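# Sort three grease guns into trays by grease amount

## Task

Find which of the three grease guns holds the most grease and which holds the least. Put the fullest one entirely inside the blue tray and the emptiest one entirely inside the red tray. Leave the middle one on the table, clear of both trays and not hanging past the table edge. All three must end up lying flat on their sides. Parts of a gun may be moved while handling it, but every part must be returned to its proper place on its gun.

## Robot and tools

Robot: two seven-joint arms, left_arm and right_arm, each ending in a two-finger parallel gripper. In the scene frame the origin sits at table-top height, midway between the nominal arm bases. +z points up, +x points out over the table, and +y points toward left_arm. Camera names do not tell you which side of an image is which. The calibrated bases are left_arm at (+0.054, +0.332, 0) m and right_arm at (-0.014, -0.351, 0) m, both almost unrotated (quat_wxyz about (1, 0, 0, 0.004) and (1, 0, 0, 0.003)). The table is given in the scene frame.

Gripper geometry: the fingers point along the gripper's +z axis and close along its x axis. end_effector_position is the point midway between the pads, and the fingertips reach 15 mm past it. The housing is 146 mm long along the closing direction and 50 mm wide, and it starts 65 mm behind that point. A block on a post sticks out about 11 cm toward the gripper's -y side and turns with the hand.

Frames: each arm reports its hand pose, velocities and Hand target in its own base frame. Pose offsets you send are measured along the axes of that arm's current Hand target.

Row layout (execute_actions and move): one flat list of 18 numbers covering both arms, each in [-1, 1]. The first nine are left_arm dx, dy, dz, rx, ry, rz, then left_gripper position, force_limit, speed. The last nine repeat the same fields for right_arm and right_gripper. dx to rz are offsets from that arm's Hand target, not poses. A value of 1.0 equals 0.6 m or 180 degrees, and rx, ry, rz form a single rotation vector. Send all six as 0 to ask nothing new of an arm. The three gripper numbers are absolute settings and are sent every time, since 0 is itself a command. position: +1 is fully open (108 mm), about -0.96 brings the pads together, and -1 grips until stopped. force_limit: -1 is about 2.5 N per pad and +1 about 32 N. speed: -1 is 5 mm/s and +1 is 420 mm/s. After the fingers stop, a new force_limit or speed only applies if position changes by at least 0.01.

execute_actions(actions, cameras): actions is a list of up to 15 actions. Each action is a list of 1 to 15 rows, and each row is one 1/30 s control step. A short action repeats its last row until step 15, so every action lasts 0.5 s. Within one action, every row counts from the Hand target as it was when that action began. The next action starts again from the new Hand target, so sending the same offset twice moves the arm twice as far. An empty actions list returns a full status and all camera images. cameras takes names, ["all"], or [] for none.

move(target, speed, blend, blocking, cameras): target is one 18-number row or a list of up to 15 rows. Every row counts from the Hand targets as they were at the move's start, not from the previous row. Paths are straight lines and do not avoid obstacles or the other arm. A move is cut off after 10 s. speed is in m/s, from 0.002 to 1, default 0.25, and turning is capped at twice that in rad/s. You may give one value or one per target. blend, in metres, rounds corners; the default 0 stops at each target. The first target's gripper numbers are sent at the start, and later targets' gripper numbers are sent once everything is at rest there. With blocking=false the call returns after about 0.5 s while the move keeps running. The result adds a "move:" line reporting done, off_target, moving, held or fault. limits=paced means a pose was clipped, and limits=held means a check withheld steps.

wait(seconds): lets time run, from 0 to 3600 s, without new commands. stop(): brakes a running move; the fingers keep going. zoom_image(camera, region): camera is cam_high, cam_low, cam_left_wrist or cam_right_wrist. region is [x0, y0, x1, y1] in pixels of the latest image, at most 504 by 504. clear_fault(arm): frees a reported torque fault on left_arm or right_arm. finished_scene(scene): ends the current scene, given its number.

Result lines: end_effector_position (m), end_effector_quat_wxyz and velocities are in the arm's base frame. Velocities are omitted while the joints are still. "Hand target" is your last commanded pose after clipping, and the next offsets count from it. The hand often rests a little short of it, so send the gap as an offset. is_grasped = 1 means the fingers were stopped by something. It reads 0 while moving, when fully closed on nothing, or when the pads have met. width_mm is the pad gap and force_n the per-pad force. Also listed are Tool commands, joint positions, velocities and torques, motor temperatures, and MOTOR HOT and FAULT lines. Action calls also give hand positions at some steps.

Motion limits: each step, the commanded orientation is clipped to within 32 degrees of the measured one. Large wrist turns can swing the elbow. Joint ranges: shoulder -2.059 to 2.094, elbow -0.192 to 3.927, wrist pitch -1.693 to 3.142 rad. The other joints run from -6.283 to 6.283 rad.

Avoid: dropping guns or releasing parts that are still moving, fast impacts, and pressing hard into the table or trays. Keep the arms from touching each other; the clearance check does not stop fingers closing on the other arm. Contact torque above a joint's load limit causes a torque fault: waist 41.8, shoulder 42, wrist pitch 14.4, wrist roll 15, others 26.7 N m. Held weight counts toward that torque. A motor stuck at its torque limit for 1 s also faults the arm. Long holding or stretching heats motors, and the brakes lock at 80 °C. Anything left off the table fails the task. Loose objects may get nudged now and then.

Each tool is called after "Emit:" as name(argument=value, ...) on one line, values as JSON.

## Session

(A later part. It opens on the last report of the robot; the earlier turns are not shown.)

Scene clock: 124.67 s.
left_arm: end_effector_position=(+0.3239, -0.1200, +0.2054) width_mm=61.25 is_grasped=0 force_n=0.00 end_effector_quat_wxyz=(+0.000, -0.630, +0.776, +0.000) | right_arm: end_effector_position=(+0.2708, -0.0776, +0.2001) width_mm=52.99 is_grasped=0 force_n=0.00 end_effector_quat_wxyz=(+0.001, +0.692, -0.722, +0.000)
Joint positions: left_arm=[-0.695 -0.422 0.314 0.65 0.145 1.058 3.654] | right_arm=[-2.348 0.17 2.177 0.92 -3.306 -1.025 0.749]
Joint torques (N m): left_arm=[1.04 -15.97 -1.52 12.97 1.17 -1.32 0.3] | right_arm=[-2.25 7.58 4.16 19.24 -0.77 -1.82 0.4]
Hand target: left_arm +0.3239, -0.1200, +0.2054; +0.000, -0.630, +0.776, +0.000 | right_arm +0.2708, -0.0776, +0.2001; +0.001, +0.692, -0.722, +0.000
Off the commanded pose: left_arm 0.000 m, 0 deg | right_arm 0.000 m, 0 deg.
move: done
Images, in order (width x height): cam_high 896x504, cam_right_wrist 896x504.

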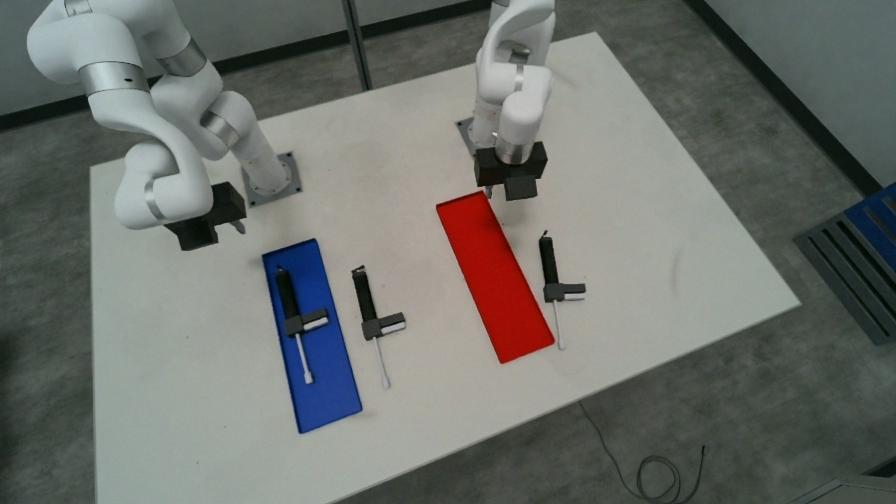

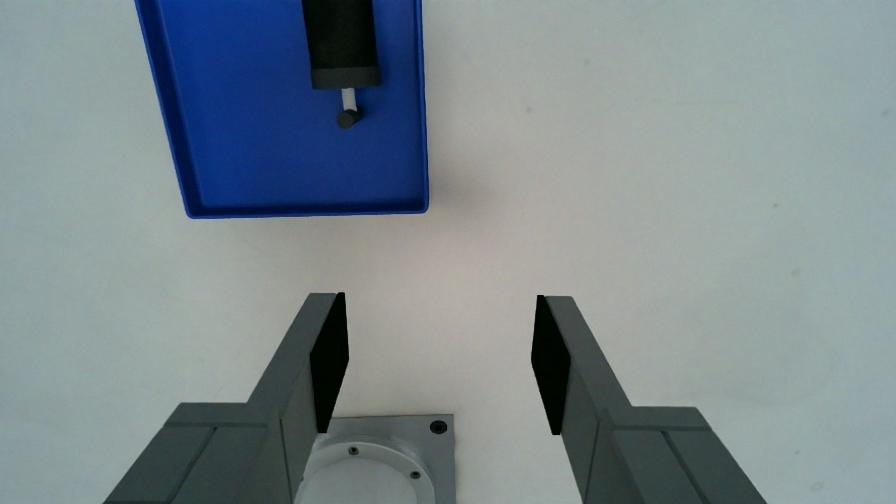

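Emit:
move(target=[0.611,-0.297,0.092,0,0,-0.044,0.15,0.5,0,0,0,0,0,0,0,0,0.5,-0.2], speed=0.35, cameras=["cam_left_wrist"])

Scene clock: 127.77 s.
left_arm: end_effector_position=(+0.4230, -0.5154, +0.1502) width_mm=61.25 is_grasped=0 force_n=0.00 end_effector_quat_wxyz=(+0.000, +0.682, -0.731, +0.000) | right_arm: end_effector_position=(+0.2708, -0.0776, +0.2001) width_mm=52.99 is_grasped=0 force_n=0.00 end_effector_quat_wxyz=(+0.001, +0.692, -0.722, +0.000)
Joint positions: left_arm=[-0.937 0.774 0.088 2.002 -0.066 1.23 3.144] | right_arm=[-2.348 0.17 2.177 0.92 -3.307 -1.025 0.749]
Joint torques (N m): left_arm=[1.35 -45.88 0.43 13.64 -0.55 -1.25 -0.4] | right_arm=[-2.47 7.97 3.85 19.23 -0.44 -1.79 0.43]
Hand target: left_arm +0.4230, -0.5154, +0.1502; +0.000, +0.682, -0.731, +0.000 | right_arm +0.2708, -0.0776, +0.2001; +0.001, +0.692, -0.722, +0.000
Off the commanded pose: left_arm 0.000 m, 0 deg | right_arm 0.000 m, 0 deg.
move: done

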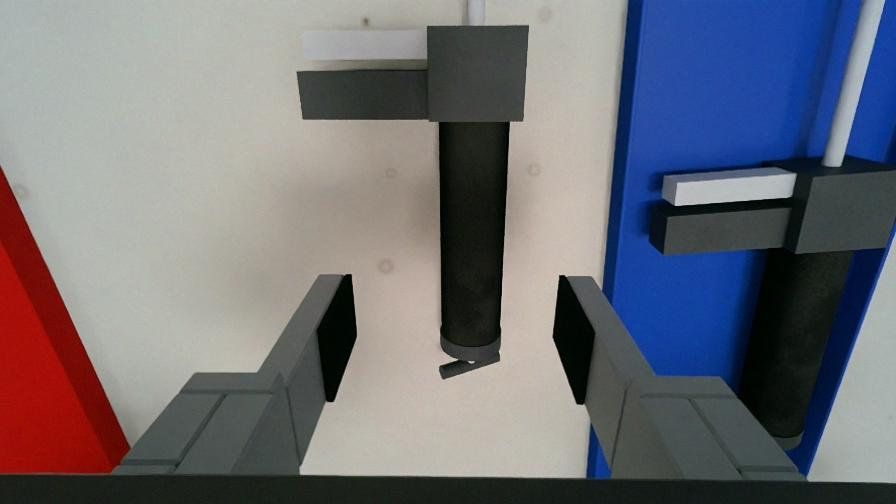

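Emit:
move(target=[[0.021,0.003,0.12,0,0,0,0.15,0.5,0,0,0,0,0,0,0,0,0.5,-0.2],[0.021,0.003,0.207,0,0,0,0.15,0.5,0,0,0,0,0,0,0,0,0.5,-0.2],[0.021,0.003,0.206,0,0,0,-1,0.7,-0.3,0,0,0,0,0,0,0,0.5,-0.2],[0.021,0.003,0.08,0,0,0,-1,0.7,-0.3,0,0,0,0,0,0,0,0.5,-0.2],[-0.469,0.073,0.08,0,0,0,-1,0.7,-0.3,0,0,0,0,0,0,0,0.5,-0.2],[-0.469,0.073,0.147,0,0,0,-1,0.7,-0.3,0,0,0,0,0,0,0,0.5,-0.2]], speed=[0.2,0.15,0.1,0.2,0.25,0.15], blend=[0.01,0,0,0.02,0.01,0], cameras=["cam_left_wrist","cam_high"])

Scene clock: 133.33 s.
left_arm: end_effector_position=(+0.3986, -0.2317, +0.0620) width_mm=34.98 is_grasped=1 force_n=44.26 end_effector_quat_wxyz=(+0.000, +0.682, -0.731, +0.000) | right_arm: end_effector_position=(+0.2708, -0.0776, +0.2001) width_mm=52.99 is_grasped=0 force_n=0.00 end_effector_quat_wxyz=(+0.001, +0.692, -0.722, +0.000)
Joint positions: left_arm=[-0.744 0.241 0.217 0.872 -0.087 0.638 3.532] | right_arm=[-2.348 0.17 2.177 0.92 -3.307 -1.025 0.749]
Joint torques (N m): left_arm=[1.28 -31.65 0.63 12.84 -0.55 -2.05 0.33] | right_arm=[-2.59 7.17 3.94 19.02 -0.78 -1.93 0.43]
Hand target: left_arm +0.3986, -0.2317, +0.0620; +0.000, +0.682, -0.731, +0.000 | right_arm +0.2708, -0.0776, +0.2001; +0.001, +0.692, -0.722, +0.000
Off the commanded pose: left_arm 0.000 m, 0 deg | right_arm 0.000 m, 0 deg.
move: done
Images, in order (width x height): cam_high 896x504, cam_left_wrist 896x504.

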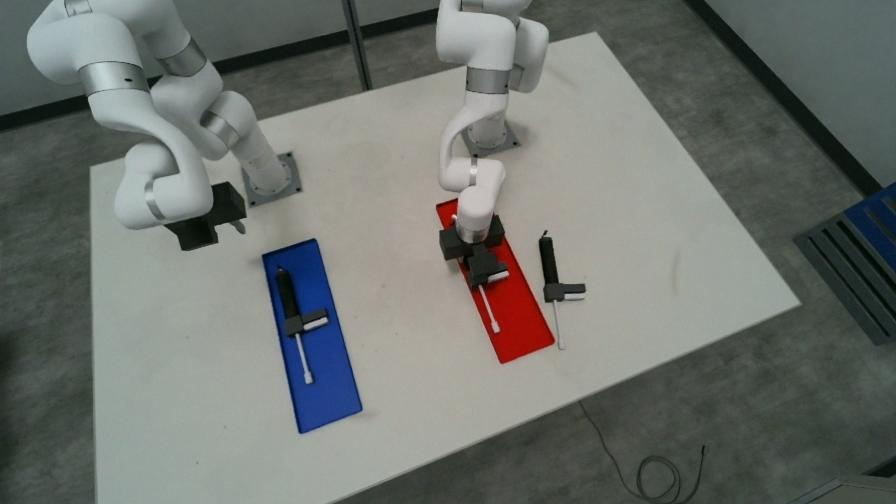

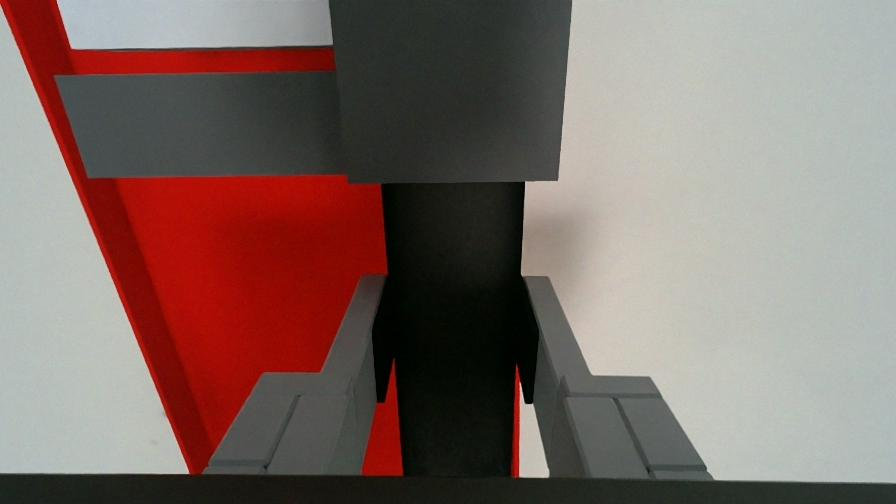

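Emit:
move(target=[[-0.03,0,0,0,0,-0.018,-1,0.7,-0.3,0,0,0,0,0,0,0,0.5,-0.2],[-0.03,0,0.05,0,0,-0.018,-1,0.7,-0.3,0,0,0,0,0,0,0,0.5,-0.2],[-0.03,0,0.0495,0,0,-0.018,0.0,0.5,-0.2,0,0,0,0,0,0,0,0.5,-0.2],[-0.03,0.01,-0.1,0,0,-0.018,0.0,0.5,-0.2,0,0,0,0,0,0,0,0.5,-0.2],[-0.03,0.25,-0.25,0,0,-0.018,0.0,0.5,-0.2,0,0,0,0,0,0,0,0.5,-0.2]], speed=[0.15,0.12,0.1,0.2,0.3], blend=[0,0,0,0.03,0], cameras=["cam_left_wrist","cam_high"])

Emit:
zoom_image(camera="cam_high", region=[410, 180, 610, 380])

Scene clock: 138.17 s.
left_arm: end_effector_position=(+0.2502, -0.2034, +0.2120) width_mm=52.99 is_grasped=0 force_n=0.00 end_effector_quat_wxyz=(+0.000, +0.703, -0.711, +0.000) | right_arm: end_effector_position=(+0.2708, -0.0776, +0.2001) width_mm=52.99 is_grasped=0 force_n=0.00 end_effector_quat_wxyz=(+0.001, +0.692, -0.722, +0.000)
Joint positions: left_arm=[-0.821 -0.499 0.126 0.595 0.067 1.092 3.197] | right_arm=[-2.348 0.17 2.177 0.92 -3.307 -1.025 0.749]
Joint torques (N m): left_arm=[-0.65 -14.41 -1.06 12.92 -0.57 -1.28 -0.4] | right_arm=[-2.48 7.09 3.89 19.24 -0.68 -1.83 0.35]
Hand target: left_arm +0.2502, -0.2034, +0.2121; +0.000, +0.703, -0.711, +0.000 | right_arm +0.2708, -0.0776, +0.2001; +0.001, +0.692, -0.722, +0.000
Off the commanded pose: left_arm 0.000 m, 0 deg | right_arm 0.000 m, 0 deg.
move: done
Images, in order (width x height): cam_high 896x504, cam_left_wrist 896x504.

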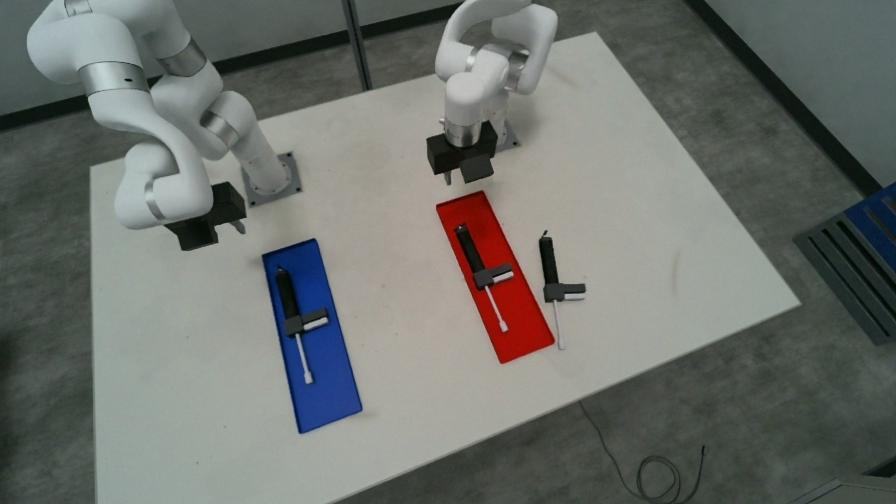

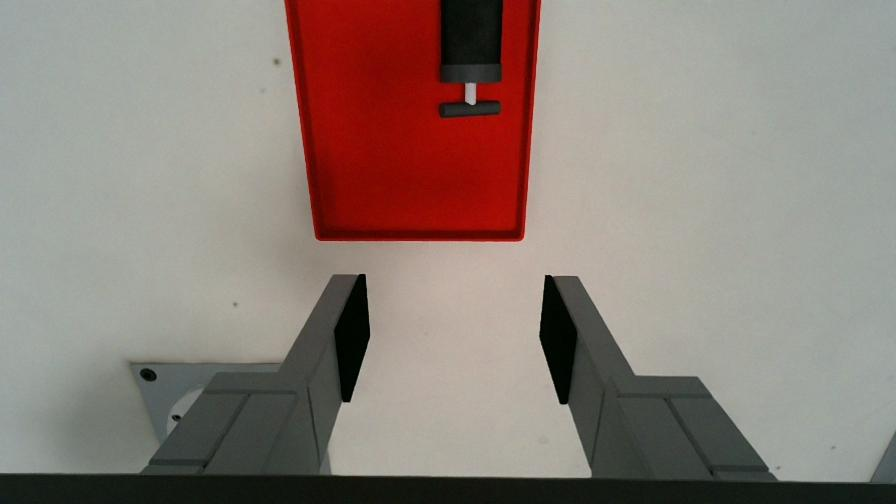

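Scaled by 2.520 from the camera's image (finer frame: 1280x720).

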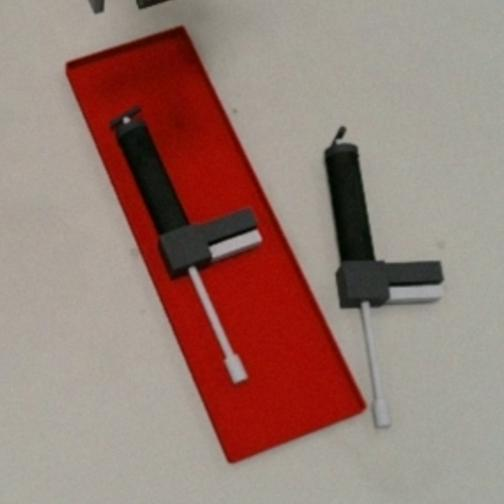

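Emit:
finished_scene(scene=3)

The scene is finished: the task was done.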